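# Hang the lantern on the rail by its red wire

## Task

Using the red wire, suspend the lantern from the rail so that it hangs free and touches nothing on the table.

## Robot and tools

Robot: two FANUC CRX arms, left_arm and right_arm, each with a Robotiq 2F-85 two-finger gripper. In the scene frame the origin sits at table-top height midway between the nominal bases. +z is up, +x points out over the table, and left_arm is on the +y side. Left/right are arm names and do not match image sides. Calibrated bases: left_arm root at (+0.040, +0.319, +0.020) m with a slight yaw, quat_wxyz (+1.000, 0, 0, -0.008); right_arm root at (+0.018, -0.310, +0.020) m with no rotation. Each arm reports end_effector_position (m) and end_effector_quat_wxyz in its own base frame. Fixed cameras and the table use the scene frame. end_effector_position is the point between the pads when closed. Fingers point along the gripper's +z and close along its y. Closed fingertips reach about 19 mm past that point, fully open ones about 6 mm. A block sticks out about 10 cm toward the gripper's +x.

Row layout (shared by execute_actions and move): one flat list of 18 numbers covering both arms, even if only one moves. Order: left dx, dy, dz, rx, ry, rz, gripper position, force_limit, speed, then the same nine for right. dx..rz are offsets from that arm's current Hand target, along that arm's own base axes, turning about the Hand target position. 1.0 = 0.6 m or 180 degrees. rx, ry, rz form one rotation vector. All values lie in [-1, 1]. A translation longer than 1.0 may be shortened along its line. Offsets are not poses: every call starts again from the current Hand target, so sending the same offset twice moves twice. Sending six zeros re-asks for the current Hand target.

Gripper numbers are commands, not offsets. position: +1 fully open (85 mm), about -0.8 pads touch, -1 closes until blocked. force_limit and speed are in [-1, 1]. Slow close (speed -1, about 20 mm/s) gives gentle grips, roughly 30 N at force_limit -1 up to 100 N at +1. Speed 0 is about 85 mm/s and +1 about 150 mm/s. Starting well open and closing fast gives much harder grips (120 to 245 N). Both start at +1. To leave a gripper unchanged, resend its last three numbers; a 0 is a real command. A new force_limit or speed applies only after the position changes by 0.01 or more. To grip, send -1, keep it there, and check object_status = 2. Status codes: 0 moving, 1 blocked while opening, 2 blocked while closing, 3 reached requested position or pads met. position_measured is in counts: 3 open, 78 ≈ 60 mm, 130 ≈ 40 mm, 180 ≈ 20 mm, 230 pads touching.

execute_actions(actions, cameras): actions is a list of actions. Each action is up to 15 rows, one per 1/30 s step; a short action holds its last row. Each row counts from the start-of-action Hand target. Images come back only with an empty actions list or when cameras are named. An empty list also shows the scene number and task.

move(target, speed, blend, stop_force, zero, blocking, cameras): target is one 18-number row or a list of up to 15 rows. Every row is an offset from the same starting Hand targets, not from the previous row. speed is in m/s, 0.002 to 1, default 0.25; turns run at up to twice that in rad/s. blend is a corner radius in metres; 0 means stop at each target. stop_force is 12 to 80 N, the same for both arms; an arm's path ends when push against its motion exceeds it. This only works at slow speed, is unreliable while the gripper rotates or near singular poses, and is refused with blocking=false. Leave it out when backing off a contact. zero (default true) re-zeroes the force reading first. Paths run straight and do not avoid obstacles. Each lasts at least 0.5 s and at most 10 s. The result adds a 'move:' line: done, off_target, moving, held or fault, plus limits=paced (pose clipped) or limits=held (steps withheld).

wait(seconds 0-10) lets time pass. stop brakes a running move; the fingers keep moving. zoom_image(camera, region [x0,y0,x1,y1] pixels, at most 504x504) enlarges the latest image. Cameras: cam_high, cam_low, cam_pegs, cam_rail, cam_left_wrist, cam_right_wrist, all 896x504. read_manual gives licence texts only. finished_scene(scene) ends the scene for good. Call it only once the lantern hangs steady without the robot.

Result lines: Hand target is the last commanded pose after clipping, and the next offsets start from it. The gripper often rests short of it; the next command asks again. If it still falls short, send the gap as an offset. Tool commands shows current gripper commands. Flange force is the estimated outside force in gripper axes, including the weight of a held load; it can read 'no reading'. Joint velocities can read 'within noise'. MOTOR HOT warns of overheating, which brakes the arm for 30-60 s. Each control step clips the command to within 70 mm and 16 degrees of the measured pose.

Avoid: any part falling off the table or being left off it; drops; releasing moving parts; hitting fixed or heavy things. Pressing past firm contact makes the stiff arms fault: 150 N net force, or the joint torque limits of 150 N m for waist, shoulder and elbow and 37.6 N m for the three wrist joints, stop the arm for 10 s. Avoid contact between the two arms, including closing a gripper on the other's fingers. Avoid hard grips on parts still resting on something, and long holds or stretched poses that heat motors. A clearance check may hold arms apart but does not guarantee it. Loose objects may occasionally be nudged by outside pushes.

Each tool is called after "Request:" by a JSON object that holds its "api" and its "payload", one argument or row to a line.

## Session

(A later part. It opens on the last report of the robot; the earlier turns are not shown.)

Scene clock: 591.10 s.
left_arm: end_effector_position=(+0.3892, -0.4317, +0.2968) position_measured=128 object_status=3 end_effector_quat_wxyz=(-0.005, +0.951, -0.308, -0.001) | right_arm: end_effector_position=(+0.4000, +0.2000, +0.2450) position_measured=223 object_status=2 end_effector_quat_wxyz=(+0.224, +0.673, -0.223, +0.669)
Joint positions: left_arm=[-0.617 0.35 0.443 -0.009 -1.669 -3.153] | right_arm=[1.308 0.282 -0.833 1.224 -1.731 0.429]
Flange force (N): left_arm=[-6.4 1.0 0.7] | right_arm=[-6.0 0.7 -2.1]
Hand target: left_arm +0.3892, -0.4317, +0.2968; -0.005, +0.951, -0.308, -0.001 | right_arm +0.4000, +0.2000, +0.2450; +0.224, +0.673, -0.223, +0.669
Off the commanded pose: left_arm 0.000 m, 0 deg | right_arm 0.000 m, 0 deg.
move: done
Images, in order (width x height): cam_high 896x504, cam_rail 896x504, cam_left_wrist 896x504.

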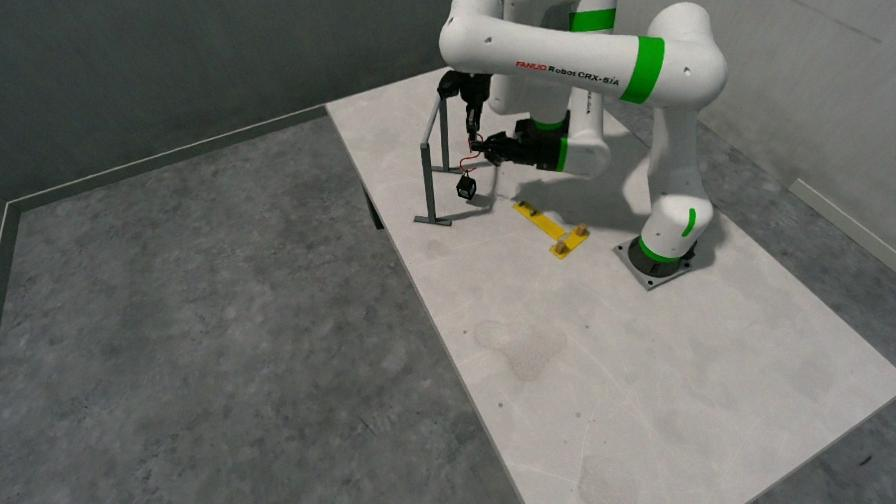

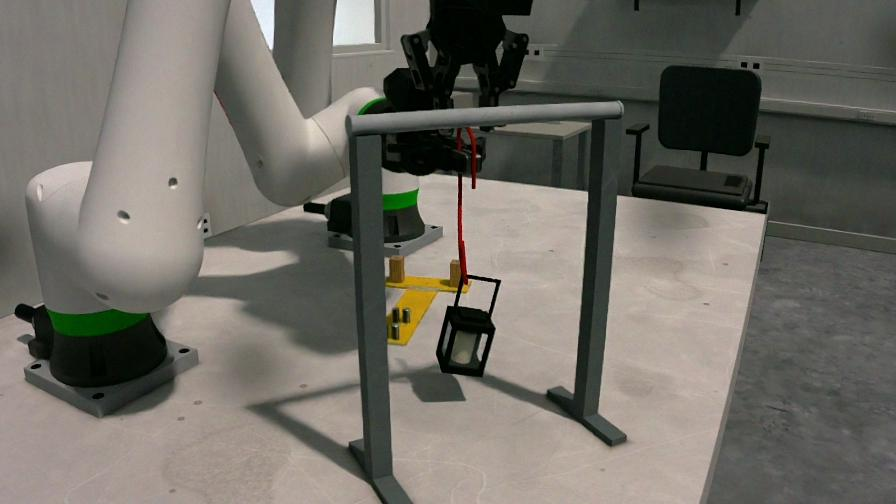

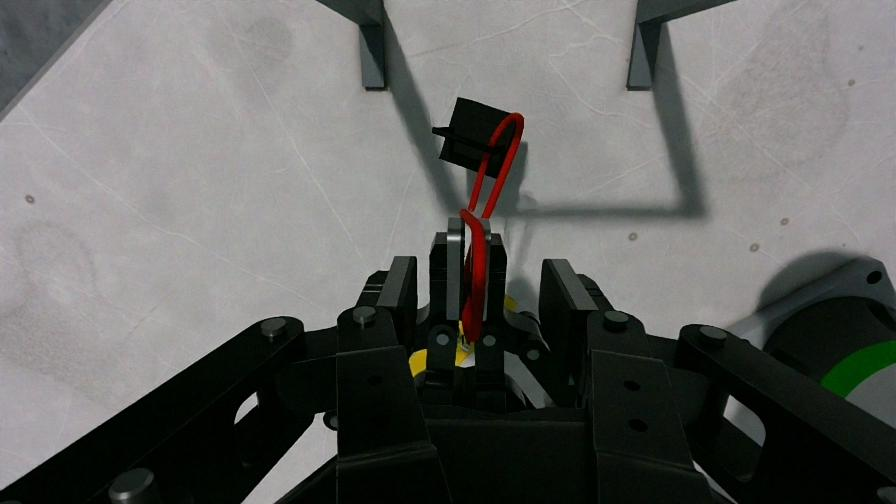

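Request:
{"api": "move", "payload": {
  "target": [0,0,-0.0033,0,0,0,-1,-0.5,-1,0,0,0,0,0,0,-1,0.2,-1],
  "speed": 0.03,
  "cameras": ["cam_high","cam_rail","cam_left_wrist"]
}}

Request:
{"api": "zoom_image", "payload": {
  "camera": "cam_high",
  "region": [440, 100, 520, 200]
}}

Request:
{"api": "zoom_image", "payload": {
  "camera": "cam_left_wrist",
  "region": [380, 150, 580, 350]
}}

Request:
{"api": "zoom_image", "payload": {
  "camera": "cam_rail",
  "region": [410, 60, 530, 200]
}}

Scene clock: 594.57 s.
left_arm: end_effector_position=(+0.3892, -0.4317, +0.2949) position_measured=222 object_status=0 end_effector_quat_wxyz=(-0.005, +0.951, -0.308, -0.001) | right_arm: end_effector_position=(+0.4000, +0.2000, +0.2450) position_measured=223 object_status=2 end_effector_quat_wxyz=(+0.224, +0.673, -0.224, +0.669)
Joint positions: left_arm=[-0.617 0.349 0.438 -0.009 -1.664 -3.153] | right_arm=[1.308 0.282 -0.833 1.224 -1.731 0.429]
Flange force (N): left_arm=[-7.1 -1.1 1.5] | right_arm=[-6.3 2.7 -2.6]
Hand target: left_arm +0.3892, -0.4317, +0.2949; -0.005, +0.951, -0.308, -0.001 | right_arm +0.4000, +0.2000, +0.2450; +0.224, +0.673, -0.223, +0.669
Off the commanded pose: left_arm 0.000 m, 0 deg | right_arm 0.000 m, 0 deg.
move: done
Images, in order (width x height): cam_high 896x504, cam_rail 896x504, cam_left_wrist 896x504.

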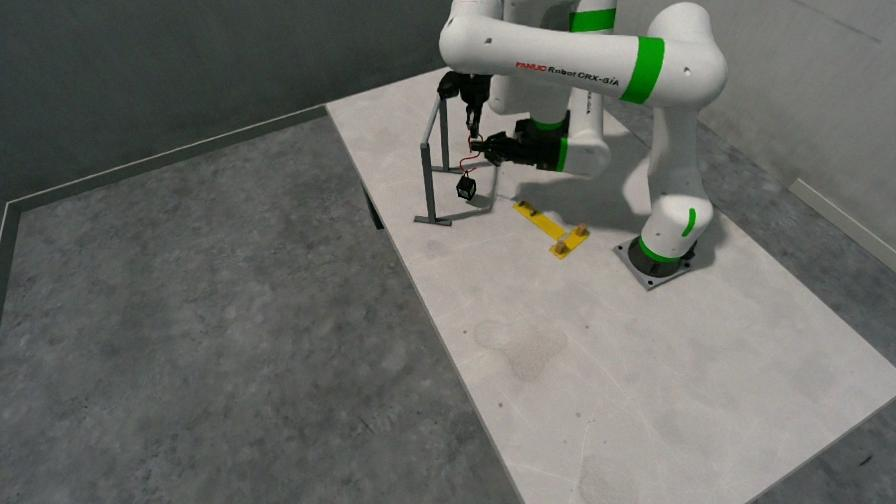

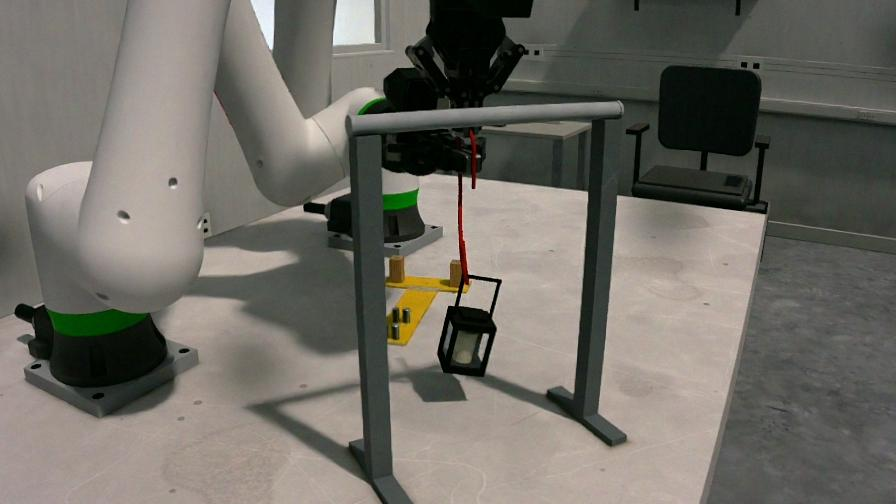

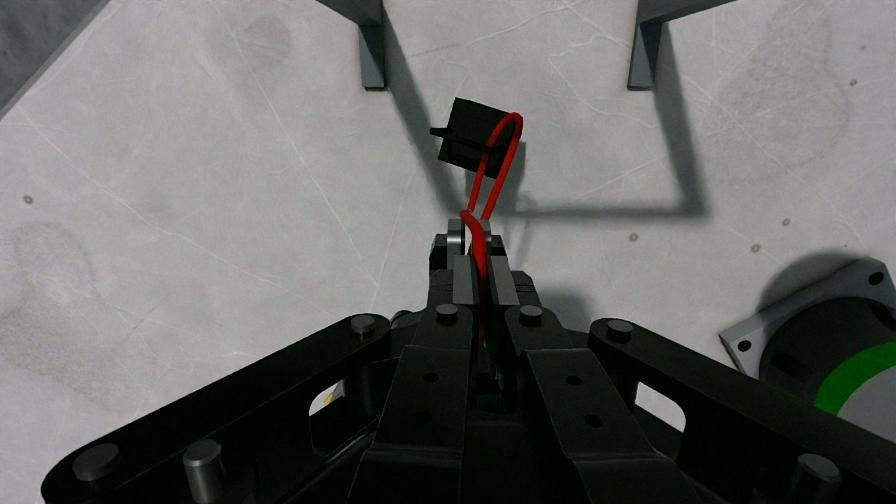

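Scaled by 5.040.

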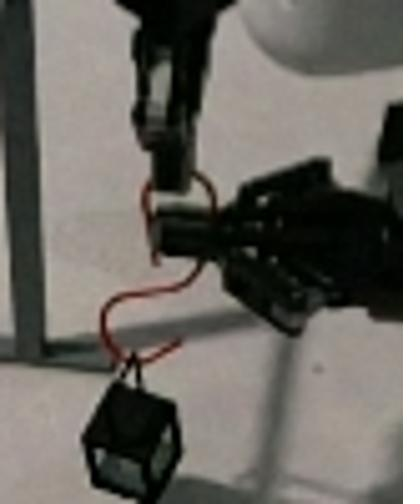

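Scaled by 2.520.

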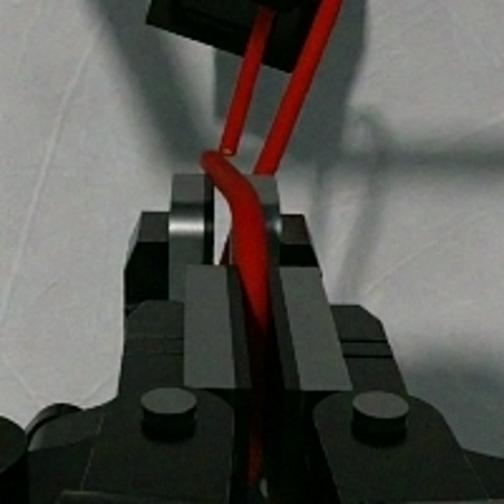

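Scaled by 3.600.

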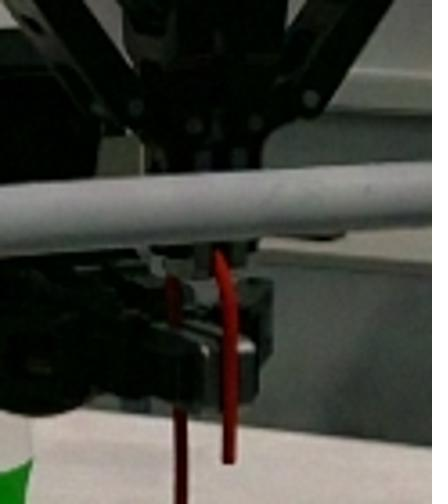

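Request:
{"api": "move", "payload": {
  "target": [
    [0,0,0,0,0,0,-1,-0.5,-1,0,0,0,0,0,0,-0.6,0.2,-1]
  ],
  "cameras": ["cam_high","cam_left_wrist","cam_right_wrist"]
}}

Request:
{"api": "zoom_image", "payload": {
  "camera": "cam_high",
  "region": [440, 100, 520, 200]
}}

Request:
{"api": "zoom_image", "payload": {
  "camera": "cam_left_wrist",
  "region": [380, 150, 580, 350]
}}

Scene clock: 596.07 s.
left_arm: end_effector_position=(+0.3892, -0.4317, +0.2949) position_measured=222 object_status=2 end_effector_quat_wxyz=(-0.005, +0.951, -0.308, -0.001) | right_arm: end_effector_position=(+0.4000, +0.2000, +0.2450) position_measured=205 object_status=0 end_effector_quat_wxyz=(+0.224, +0.673, -0.224, +0.669)
Joint positions: left_arm=[-0.617 0.349 0.438 -0.009 -1.664 -3.153] | right_arm=[1.308 0.282 -0.833 1.224 -1.731 0.429]
Flange force (N): left_arm=[-7.6 0.5 4.1] | right_arm=[-3.7 0.3 -2.3]
Hand target: left_arm +0.3892, -0.4317, +0.2949; -0.005, +0.951, -0.308, -0.001 | right_arm +0.4000, +0.2000, +0.2450; +0.224, +0.673, -0.223, +0.669
Off the commanded pose: left_arm 0.000 m, 0 deg | right_arm 0.000 m, 0 deg.
move: done
Images, in order (width x height): cam_high 896x504, cam_left_wrist 896x504, cam_right_wrist 896x504.

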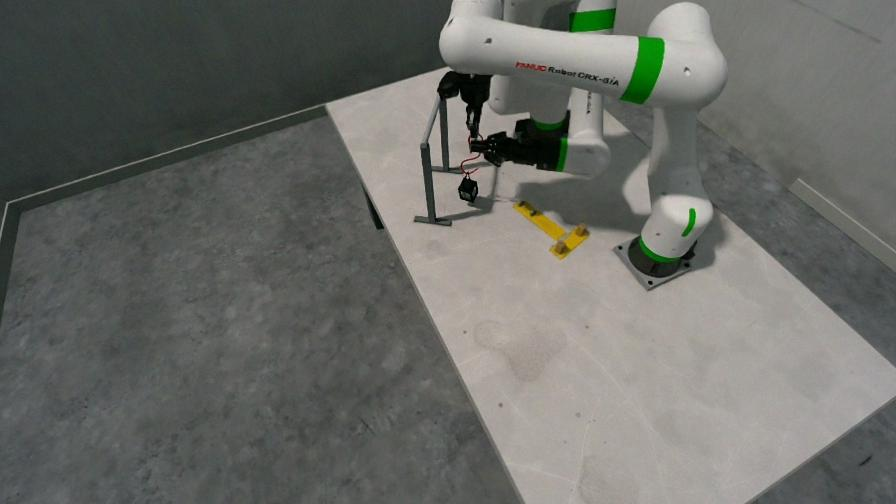

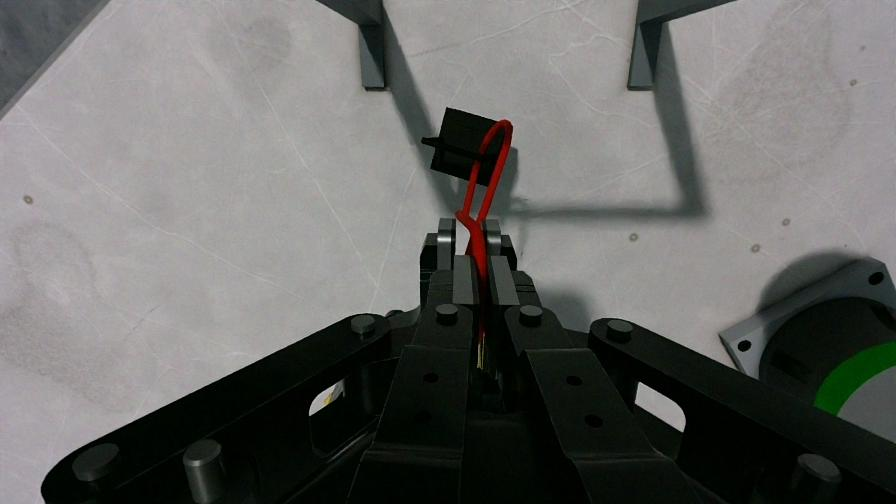

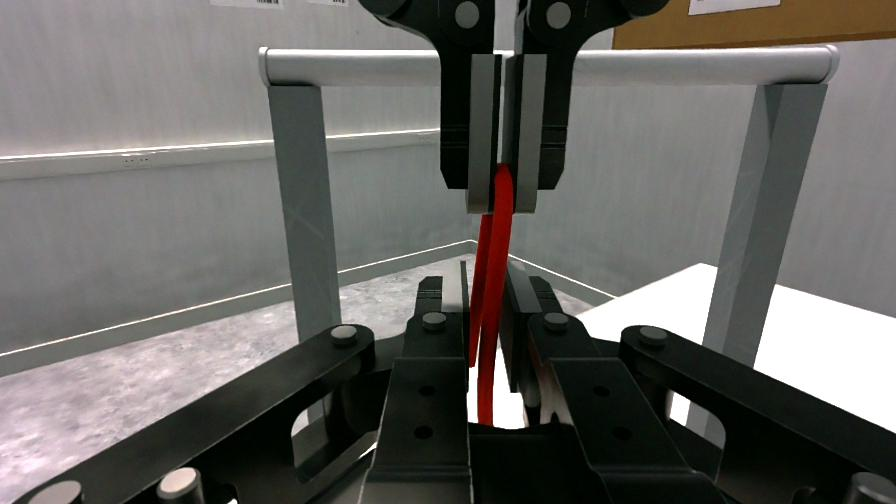

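Scaled by 5.040.

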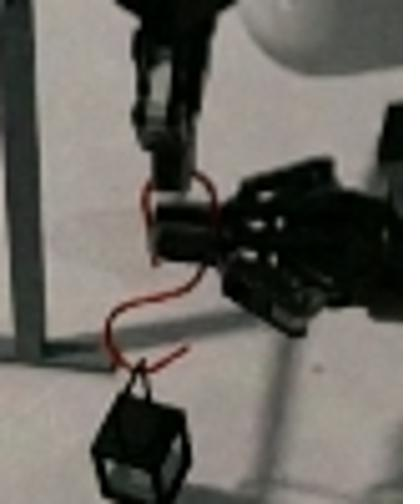

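Scaled by 2.520.

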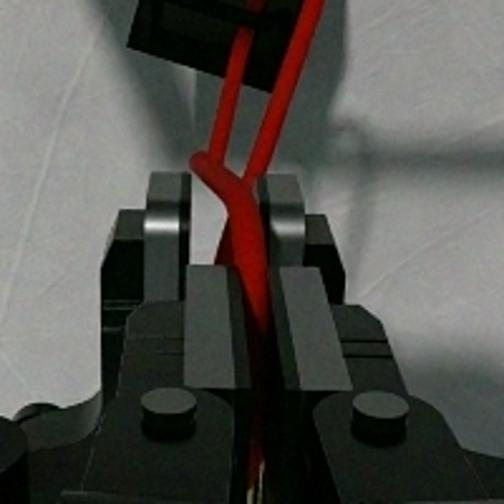

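Request:
{"api": "move", "payload": {
  "target": [0,0,0,0,0,0,-1,-0.5,-1,-0.036,0.027,0,0,0,0,-0.6,0.2,-1],
  "speed": 0.04,
  "cameras": ["cam_high","cam_left_wrist","cam_right_wrist"]
}}

Request:
{"api": "zoom_image", "payload": {
  "camera": "cam_high",
  "region": [440, 100, 520, 200]
}}

Request:
{"api": "zoom_image", "payload": {
  "camera": "cam_left_wrist",
  "region": [380, 150, 580, 350]
}}

Scene clock: 598.03 s.
left_arm: end_effector_position=(+0.3892, -0.4317, +0.2949) position_measured=222 object_status=2 end_effector_quat_wxyz=(-0.005, +0.951, -0.308, -0.001) | right_arm: end_effector_position=(+0.3784, +0.2162, +0.2450) position_measured=205 object_status=3 end_effector_quat_wxyz=(+0.224, +0.673, -0.224, +0.669)
Joint positions: left_arm=[-0.617 0.349 0.438 -0.009 -1.664 -3.153] | right_arm=[1.388 0.299 -0.805 1.151 -1.768 0.427]
Flange force (N): left_arm=[-8.0 0.7 4.3] | right_arm=[-3.6 1.6 -1.9]
Hand target: left_arm +0.3892, -0.4317, +0.2949; -0.005, +0.951, -0.308, -0.001 | right_arm +0.3784, +0.2162, +0.2450; +0.224, +0.673, -0.223, +0.669
Off the commanded pose: left_arm 0.000 m, 0 deg | right_arm 0.000 m, 0 deg.
move: done
Images, in order (width x height): cam_high 896x504, cam_left_wrist 896x504, cam_right_wrist 896x504.

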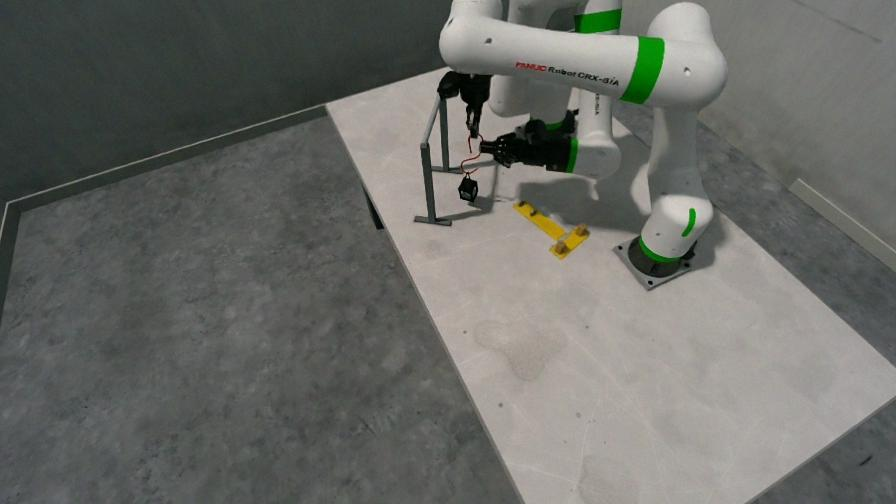

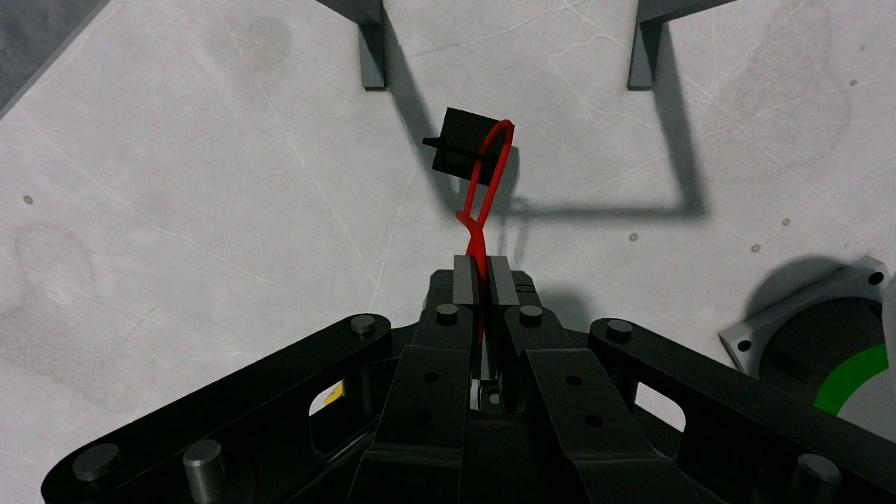

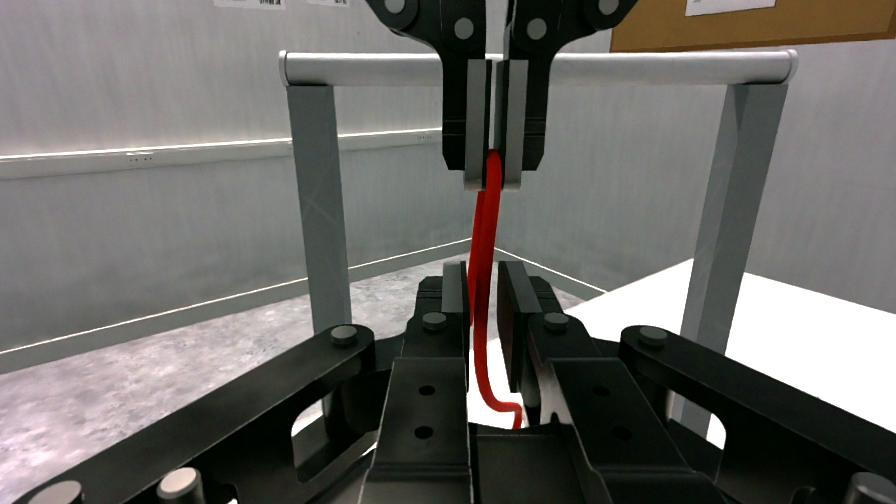

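Scaled by 5.040.

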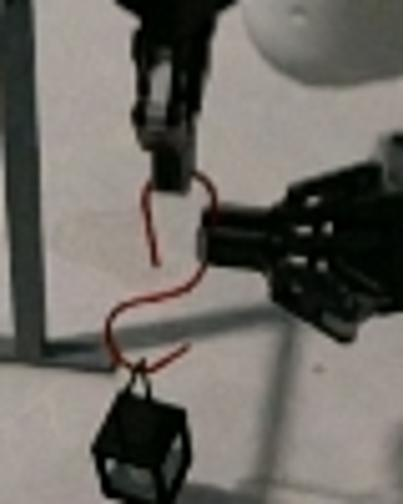

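Scaled by 2.520.

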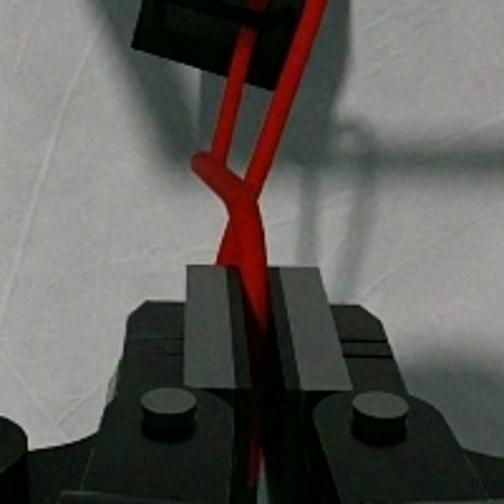

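Request:
{"api": "move", "payload": {
  "target": [0,0,0,0,0,0,-1,-0.5,-1,0,0,0,0,0,0,-1,0.2,-1],
  "cameras": ["cam_right_wrist"]
}}

Request:
{"api": "move", "payload": {
  "target": [0,0,0,0,0,0,-1,-0.5,-1,0,0,0,0,0,0,-1,0.2,-1],
  "cameras": ["cam_high"]
}}

Request:
{"api": "zoom_image", "payload": {
  "camera": "cam_high",
  "region": [440, 100, 520, 200]
}}

Scene clock: 600.53 s.
left_arm: end_effector_position=(+0.3892, -0.4317, +0.2949) position_measured=222 object_status=2 end_effector_quat_wxyz=(-0.005, +0.951, -0.308, -0.001) | right_arm: end_effector_position=(+0.3784, +0.2162, +0.2450) position_measured=226 object_status=0 end_effector_quat_wxyz=(+0.224, +0.673, -0.224, +0.669)
Joint positions: left_arm=[-0.617 0.349 0.438 -0.009 -1.664 -3.153] | right_arm=[1.388 0.299 -0.805 1.151 -1.768 0.427]
Flange force (N): left_arm=[-7.3 -1.8 3.7] | right_arm=[-4.2 3.3 -2.5]
Hand target: left_arm +0.3892, -0.4317, +0.2949; -0.005, +0.951, -0.308, -0.001 | right_arm +0.3784, +0.2162, +0.2450; +0.224, +0.673, -0.223, +0.669
Off the commanded pose: left_arm 0.000 m, 0 deg | right_arm 0.000 m, 0 deg.
move: done
Images, in order (width x height): cam_right_wrist 896x504.

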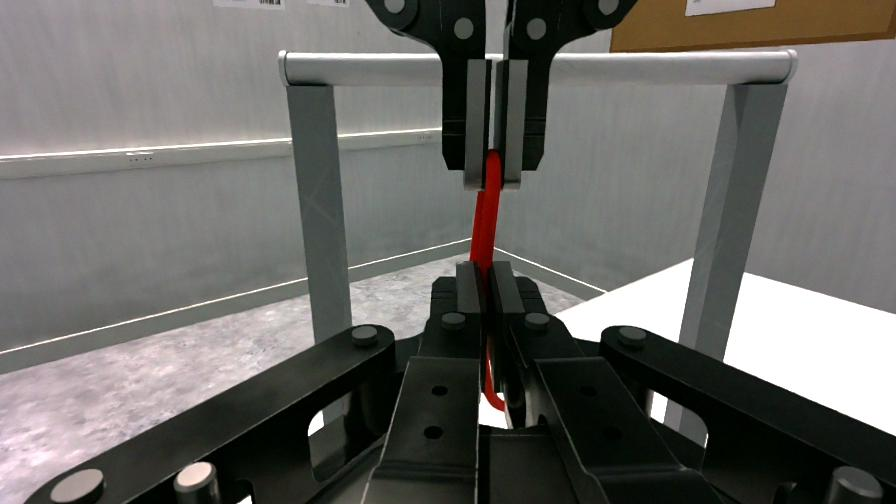

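Scene clock: 601.03 s.
left_arm: end_effector_position=(+0.3892, -0.4317, +0.2949) position_measured=222 object_status=2 end_effector_quat_wxyz=(-0.005, +0.951, -0.308, -0.001) | right_arm: end_effector_position=(+0.3784, +0.2162, +0.2450) position_measured=226 object_status=2 end_effector_quat_wxyz=(+0.224, +0.673, -0.224, +0.669)
Joint positions: left_arm=[-0.617 0.349 0.438 -0.009 -1.664 -3.153] | right_arm=[1.388 0.299 -0.805 1.151 -1.768 0.427]
Flange force (N): left_arm=[-7.4 -1.7 3.3] | right_arm=[-4.2 3.2 -2.5]
Hand target: left_arm +0.3892, -0.4317, +0.2949; -0.005, +0.951, -0.308, -0.001 | right_arm +0.3784, +0.2162, +0.2450; +0.224, +0.673, -0.223, +0.669
Off the commanded pose: left_arm 0.000 m, 0 deg | right_arm 0.000 m, 0 deg.
move: done
Images, in order (width x height): cam_high 896x504.

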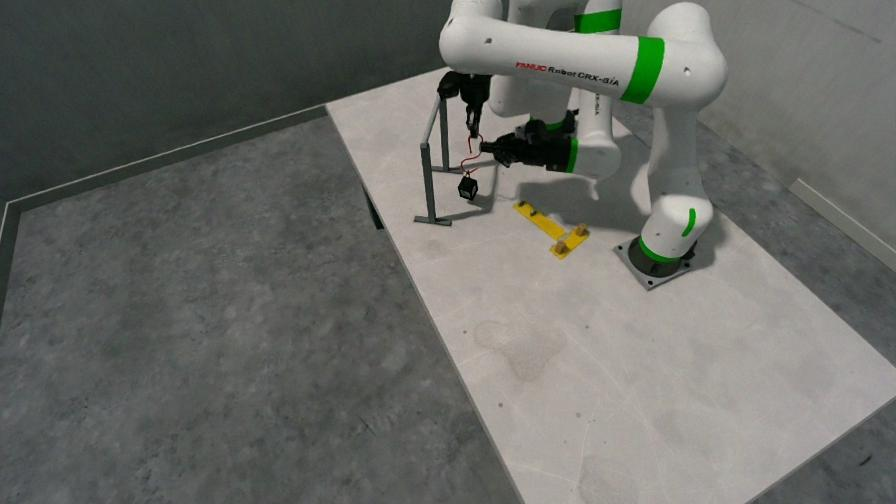

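Scaled by 5.040.

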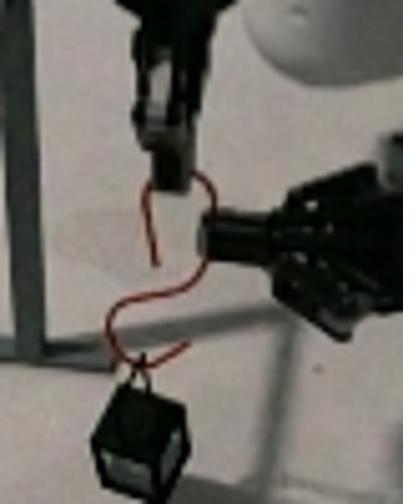

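Request:
{"api": "move", "payload": {
  "target": [
    [0,0,0,0,0,0,-0.6,-0.5,-1,0,0,0,0,0,0,-1,0.2,-1]
  ],
  "cameras": ["cam_right_wrist"]
}}

Request:
{"api": "move", "payload": {
  "target": [0,0,0,0,0,0,-0.6,-0.5,-1,0,0,0,0,0,0,-1,0.2,-1],
  "cameras": ["cam_high","cam_right_wrist"]
}}

Request:
{"api": "zoom_image", "payload": {
  "camera": "cam_high",
  "region": [440, 100, 520, 200]
}}

Scene clock: 603.47 s.
left_arm: end_effector_position=(+0.3892, -0.4317, +0.2949) position_measured=205 object_status=0 end_effector_quat_wxyz=(-0.005, +0.951, -0.308, -0.001) | right_arm: end_effector_position=(+0.3784, +0.2162, +0.2449) position_measured=226 object_status=2 end_effector_quat_wxyz=(+0.224, +0.673, -0.223, +0.669)
Joint positions: left_arm=[-0.617 0.349 0.438 -0.009 -1.664 -3.153] | right_arm=[1.388 0.299 -0.805 1.151 -1.768 0.427]
Flange force (N): left_arm=[-7.6 1.0 1.4] | right_arm=[-5.8 1.0 -1.9]
Hand target: left_arm +0.3892, -0.4317, +0.2949; -0.005, +0.951, -0.308, -0.001 | right_arm +0.3784, +0.2162, +0.2450; +0.224, +0.673, -0.223, +0.669
Off the commanded pose: left_arm 0.000 m, 0 deg | right_arm 0.000 m, 0 deg.
move: done
Images, in order (width x height): cam_right_wrist 896x504.

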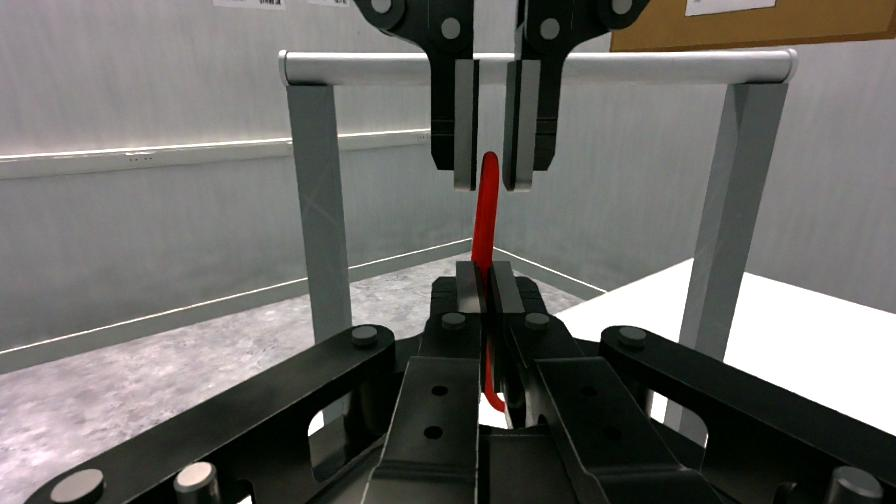

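Scene clock: 603.97 s.
left_arm: end_effector_position=(+0.3892, -0.4317, +0.2949) position_measured=205 object_status=3 end_effector_quat_wxyz=(-0.005, +0.951, -0.308, -0.001) | right_arm: end_effector_position=(+0.3784, +0.2162, +0.2450) position_measured=226 object_status=2 end_effector_quat_wxyz=(+0.224, +0.673, -0.223, +0.669)
Joint positions: left_arm=[-0.617 0.349 0.438 -0.009 -1.664 -3.153] | right_arm=[1.388 0.299 -0.805 1.151 -1.768 0.427]
Flange force (N): left_arm=[-7.4 0.6 1.9] | right_arm=[-6.3 1.1 -2.4]
Hand target: left_arm +0.3892, -0.4317, +0.2949; -0.005, +0.951, -0.308, -0.001 | right_arm +0.3784, +0.2162, +0.2450; +0.224, +0.673, -0.223, +0.669
Off the commanded pose: left_arm 0.000 m, 0 deg | right_arm 0.000 m, 0 deg.
move: done
Images, in order (width x height): cam_high 896x504, cam_right_wrist 896x504.

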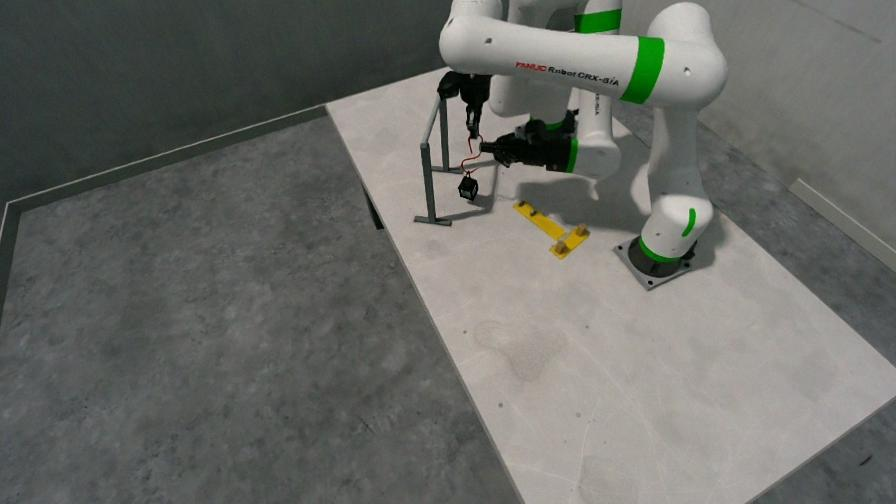

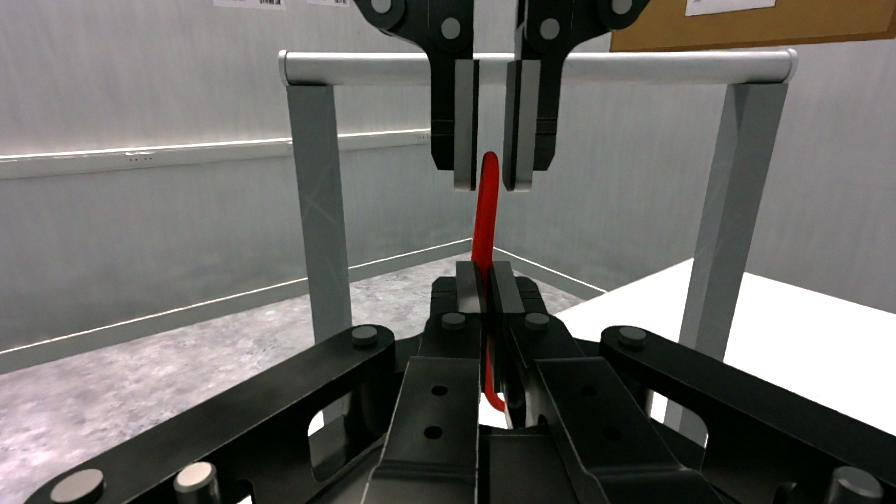

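Scaled by 5.040.

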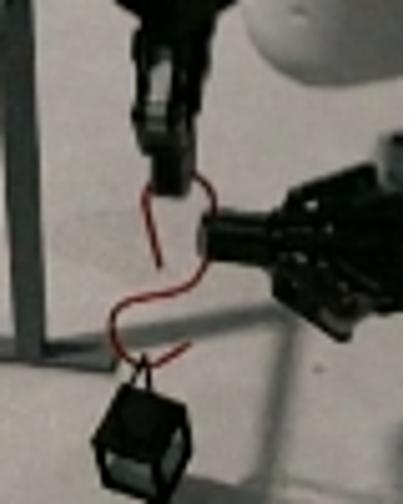

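Request:
{"api": "move", "payload": {
  "target": [
    [0,0,0.2,0,0,0,-0.6,-0.5,-1,0,0,0,0,0,0,-1,0.2,-1],
    [-0.2,0.8,0.2648,0,0,0.6,-0.6,-0.5,-1,0,0,0,0,0,0,-1,0.2,-1]
  ],
  "speed": [0.08,0.3],
  "blend": 0.03,
  "cameras": ["cam_high","cam_right_wrist","cam_rail"]
}}

Request:
{"api": "zoom_image", "payload": {
  "camera": "cam_high",
  "region": [440, 100, 520, 200]
}}

Request:
{"api": "zoom_image", "payload": {
  "camera": "cam_rail",
  "region": [360, 60, 560, 300]
}}

Scene clock: 609.23 s.
left_arm: end_effector_position=(+0.3106, -0.1190, +0.4401) position_measured=205 object_status=3 end_effector_quat_wxyz=(-0.004, +0.954, +0.298, -0.004) | right_arm: end_effector_position=(+0.3784, +0.2162, +0.2450) position_measured=226 object_status=2 end_effector_quat_wxyz=(+0.224, +0.673, -0.223, +0.669)
Joint positions: left_arm=[0.03 -0.213 0.187 -0.006 -1.98 -2.568] | right_arm=[1.388 0.299 -0.805 1.151 -1.768 0.427]
Flange force (N): left_arm=[-3.5 1.9 1.7] | right_arm=[-6.2 1.5 -2.8]
Hand target: left_arm +0.3107, -0.1189, +0.4401; -0.004, +0.954, +0.298, -0.004 (not the last commanded pose) | right_arm +0.3784, +0.2162, +0.2450; +0.224, +0.673, -0.223, +0.669
Off the commanded pose: left_arm 0.173 m, 37 deg | right_arm 0.000 m, 0 deg.
move: held (left_arm; a check stopped the path); path passed 1 of 2 targets; limits=held
pose unreachable (left arm): on one or more control steps of this call, first in action 0 (counted from 0), this arm could not follow its commanded pose, so it was not sent that pose on those steps. It may still have moved: this result reports where it is.
cause: moving toward the commanded pose would bring a part of the arm too close to another arm (a part of this arm just beyond joint 2 (shoulder) and a part of the right arm just beyond its joint 5 (wrist pitch), 9 mm apart when this arm was first held).
Images, in order (width x height): cam_high 896x504, cam_rail 896x504, cam_right_wrist 896x504.

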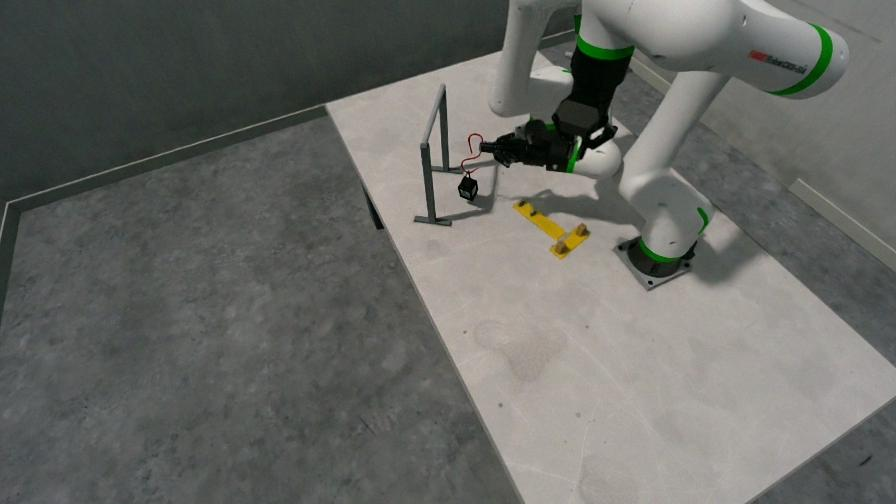

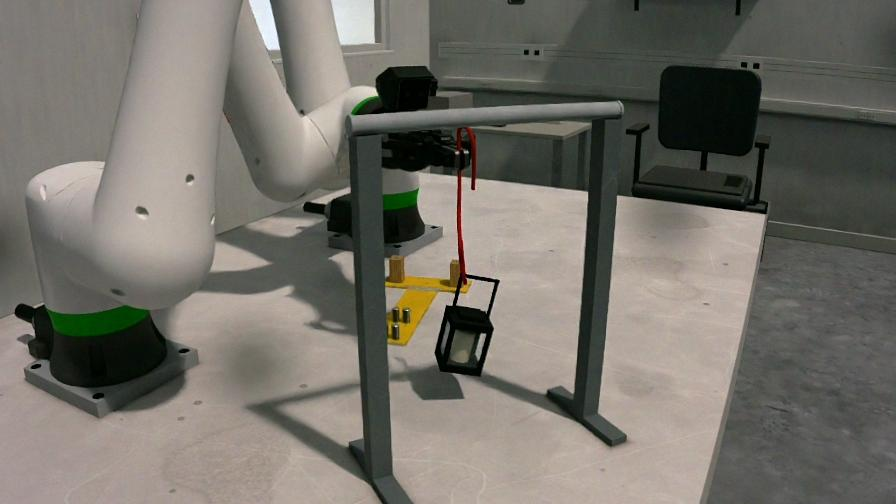

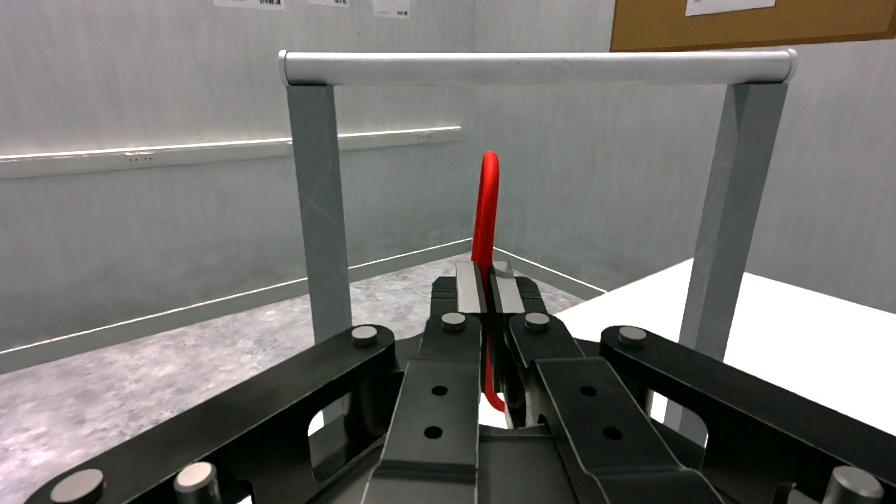

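Scaled by 5.040.

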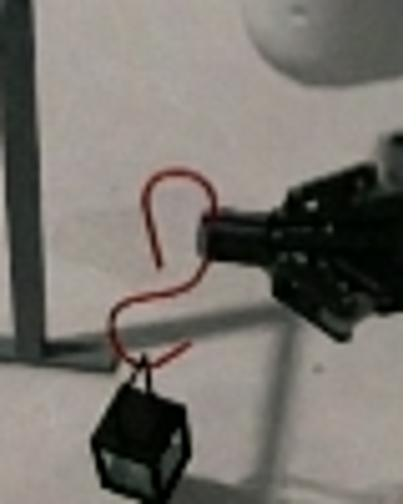

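Scaled by 2.100.

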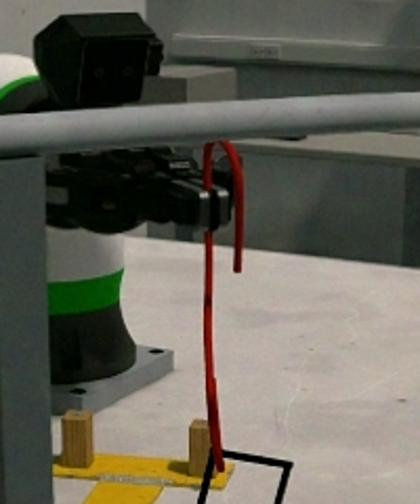

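Request:
{"api": "zoom_image", "payload": {
  "camera": "cam_high",
  "region": [455, 125, 490, 160]
}}

Request:
{"api": "execute_actions", "payload": {
  "actions": [],
  "cameras": ["cam_low","cam_pegs"]
}}

Request:
{"api": "zoom_image", "payload": {
  "camera": "cam_low",
  "region": [400, 170, 500, 270]
}}

Request:
{"api": "zoom_image", "payload": {
  "camera": "cam_pegs",
  "region": [160, 60, 360, 260]
}}

Scaled by 14.400.

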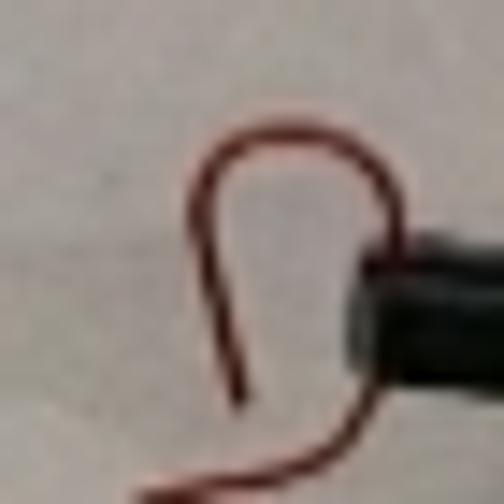

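Scene clock: 616.40 s.
left_arm: end_effector_position=(+0.3107, -0.1189, +0.4401) position_measured=205 object_status=3 end_effector_quat_wxyz=(-0.004, +0.954, +0.298, -0.004) | right_arm: end_effector_position=(+0.3784, +0.2162, +0.2450) position_measured=226 object_status=2 end_effector_quat_wxyz=(+0.224, +0.673, -0.223, +0.669)
Joint positions: left_arm=[0.03 -0.213 0.187 -0.007 -1.98 -2.568] | right_arm=[1.388 0.299 -0.805 1.151 -1.768 0.427]
Joint velocities: within noise
Flange force (N): left_arm=[-3.1 2.2 1.6] | right_arm=[-6.6 1.1 -1.5]
Hand target: left_arm +0.3107, -0.1189, +0.4401; -0.004, +0.954, +0.298, -0.004 (not the last commanded pose) | right_arm +0.3784, +0.2162, +0.2450; +0.224, +0.673, -0.223, +0.669
Tool commands: left_gripper/position=-0.6 left_gripper/force_limit=-0.5 left_gripper/speed=-1.0 right_gripper/position=-1.0 right_gripper/force_limit=+0.2 right_gripper/speed=-1.0
Off the commanded pose: left_arm 0.173 m, 37 deg | right_arm 0.000 m, 0 deg.
Images, in order (width x height): cam_low 896x504, cam_pegs 896x504.

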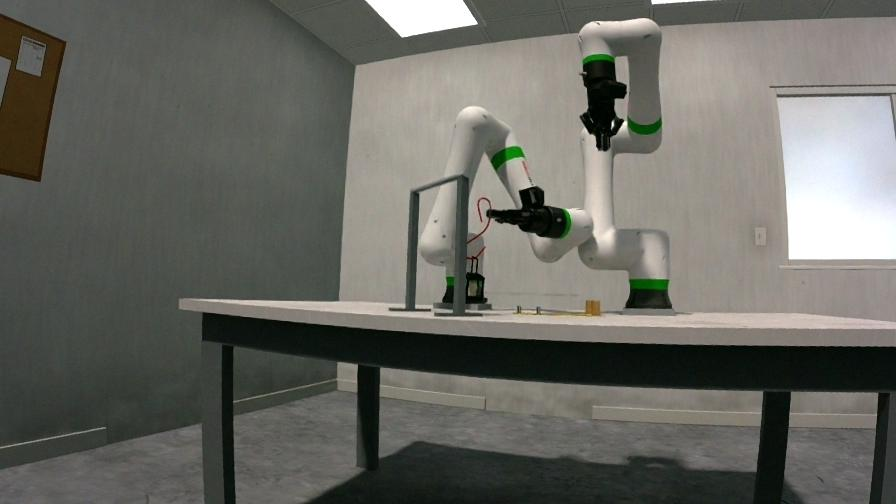

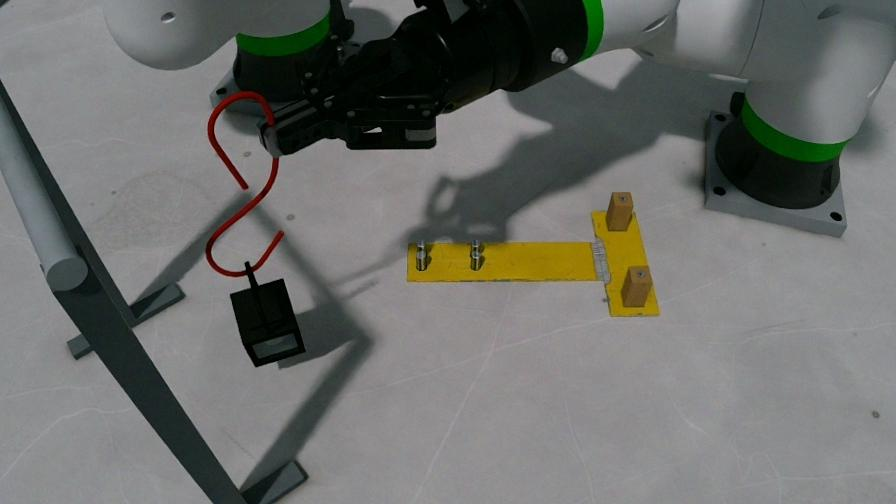

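Scaled by 5.040.

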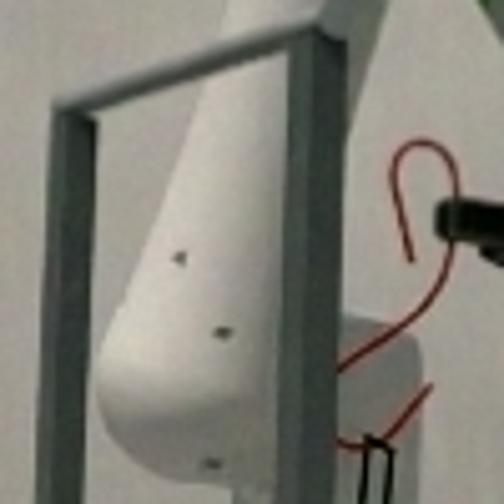

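Scaled by 2.520.

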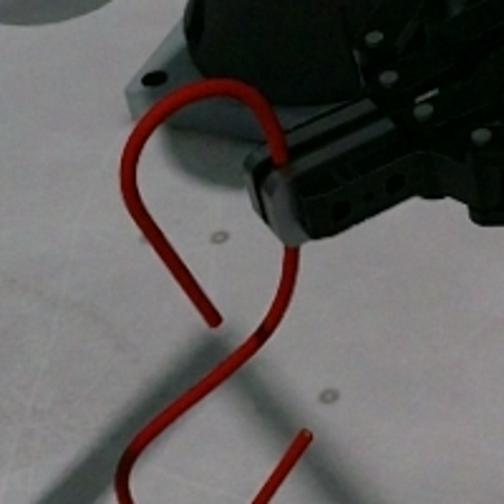

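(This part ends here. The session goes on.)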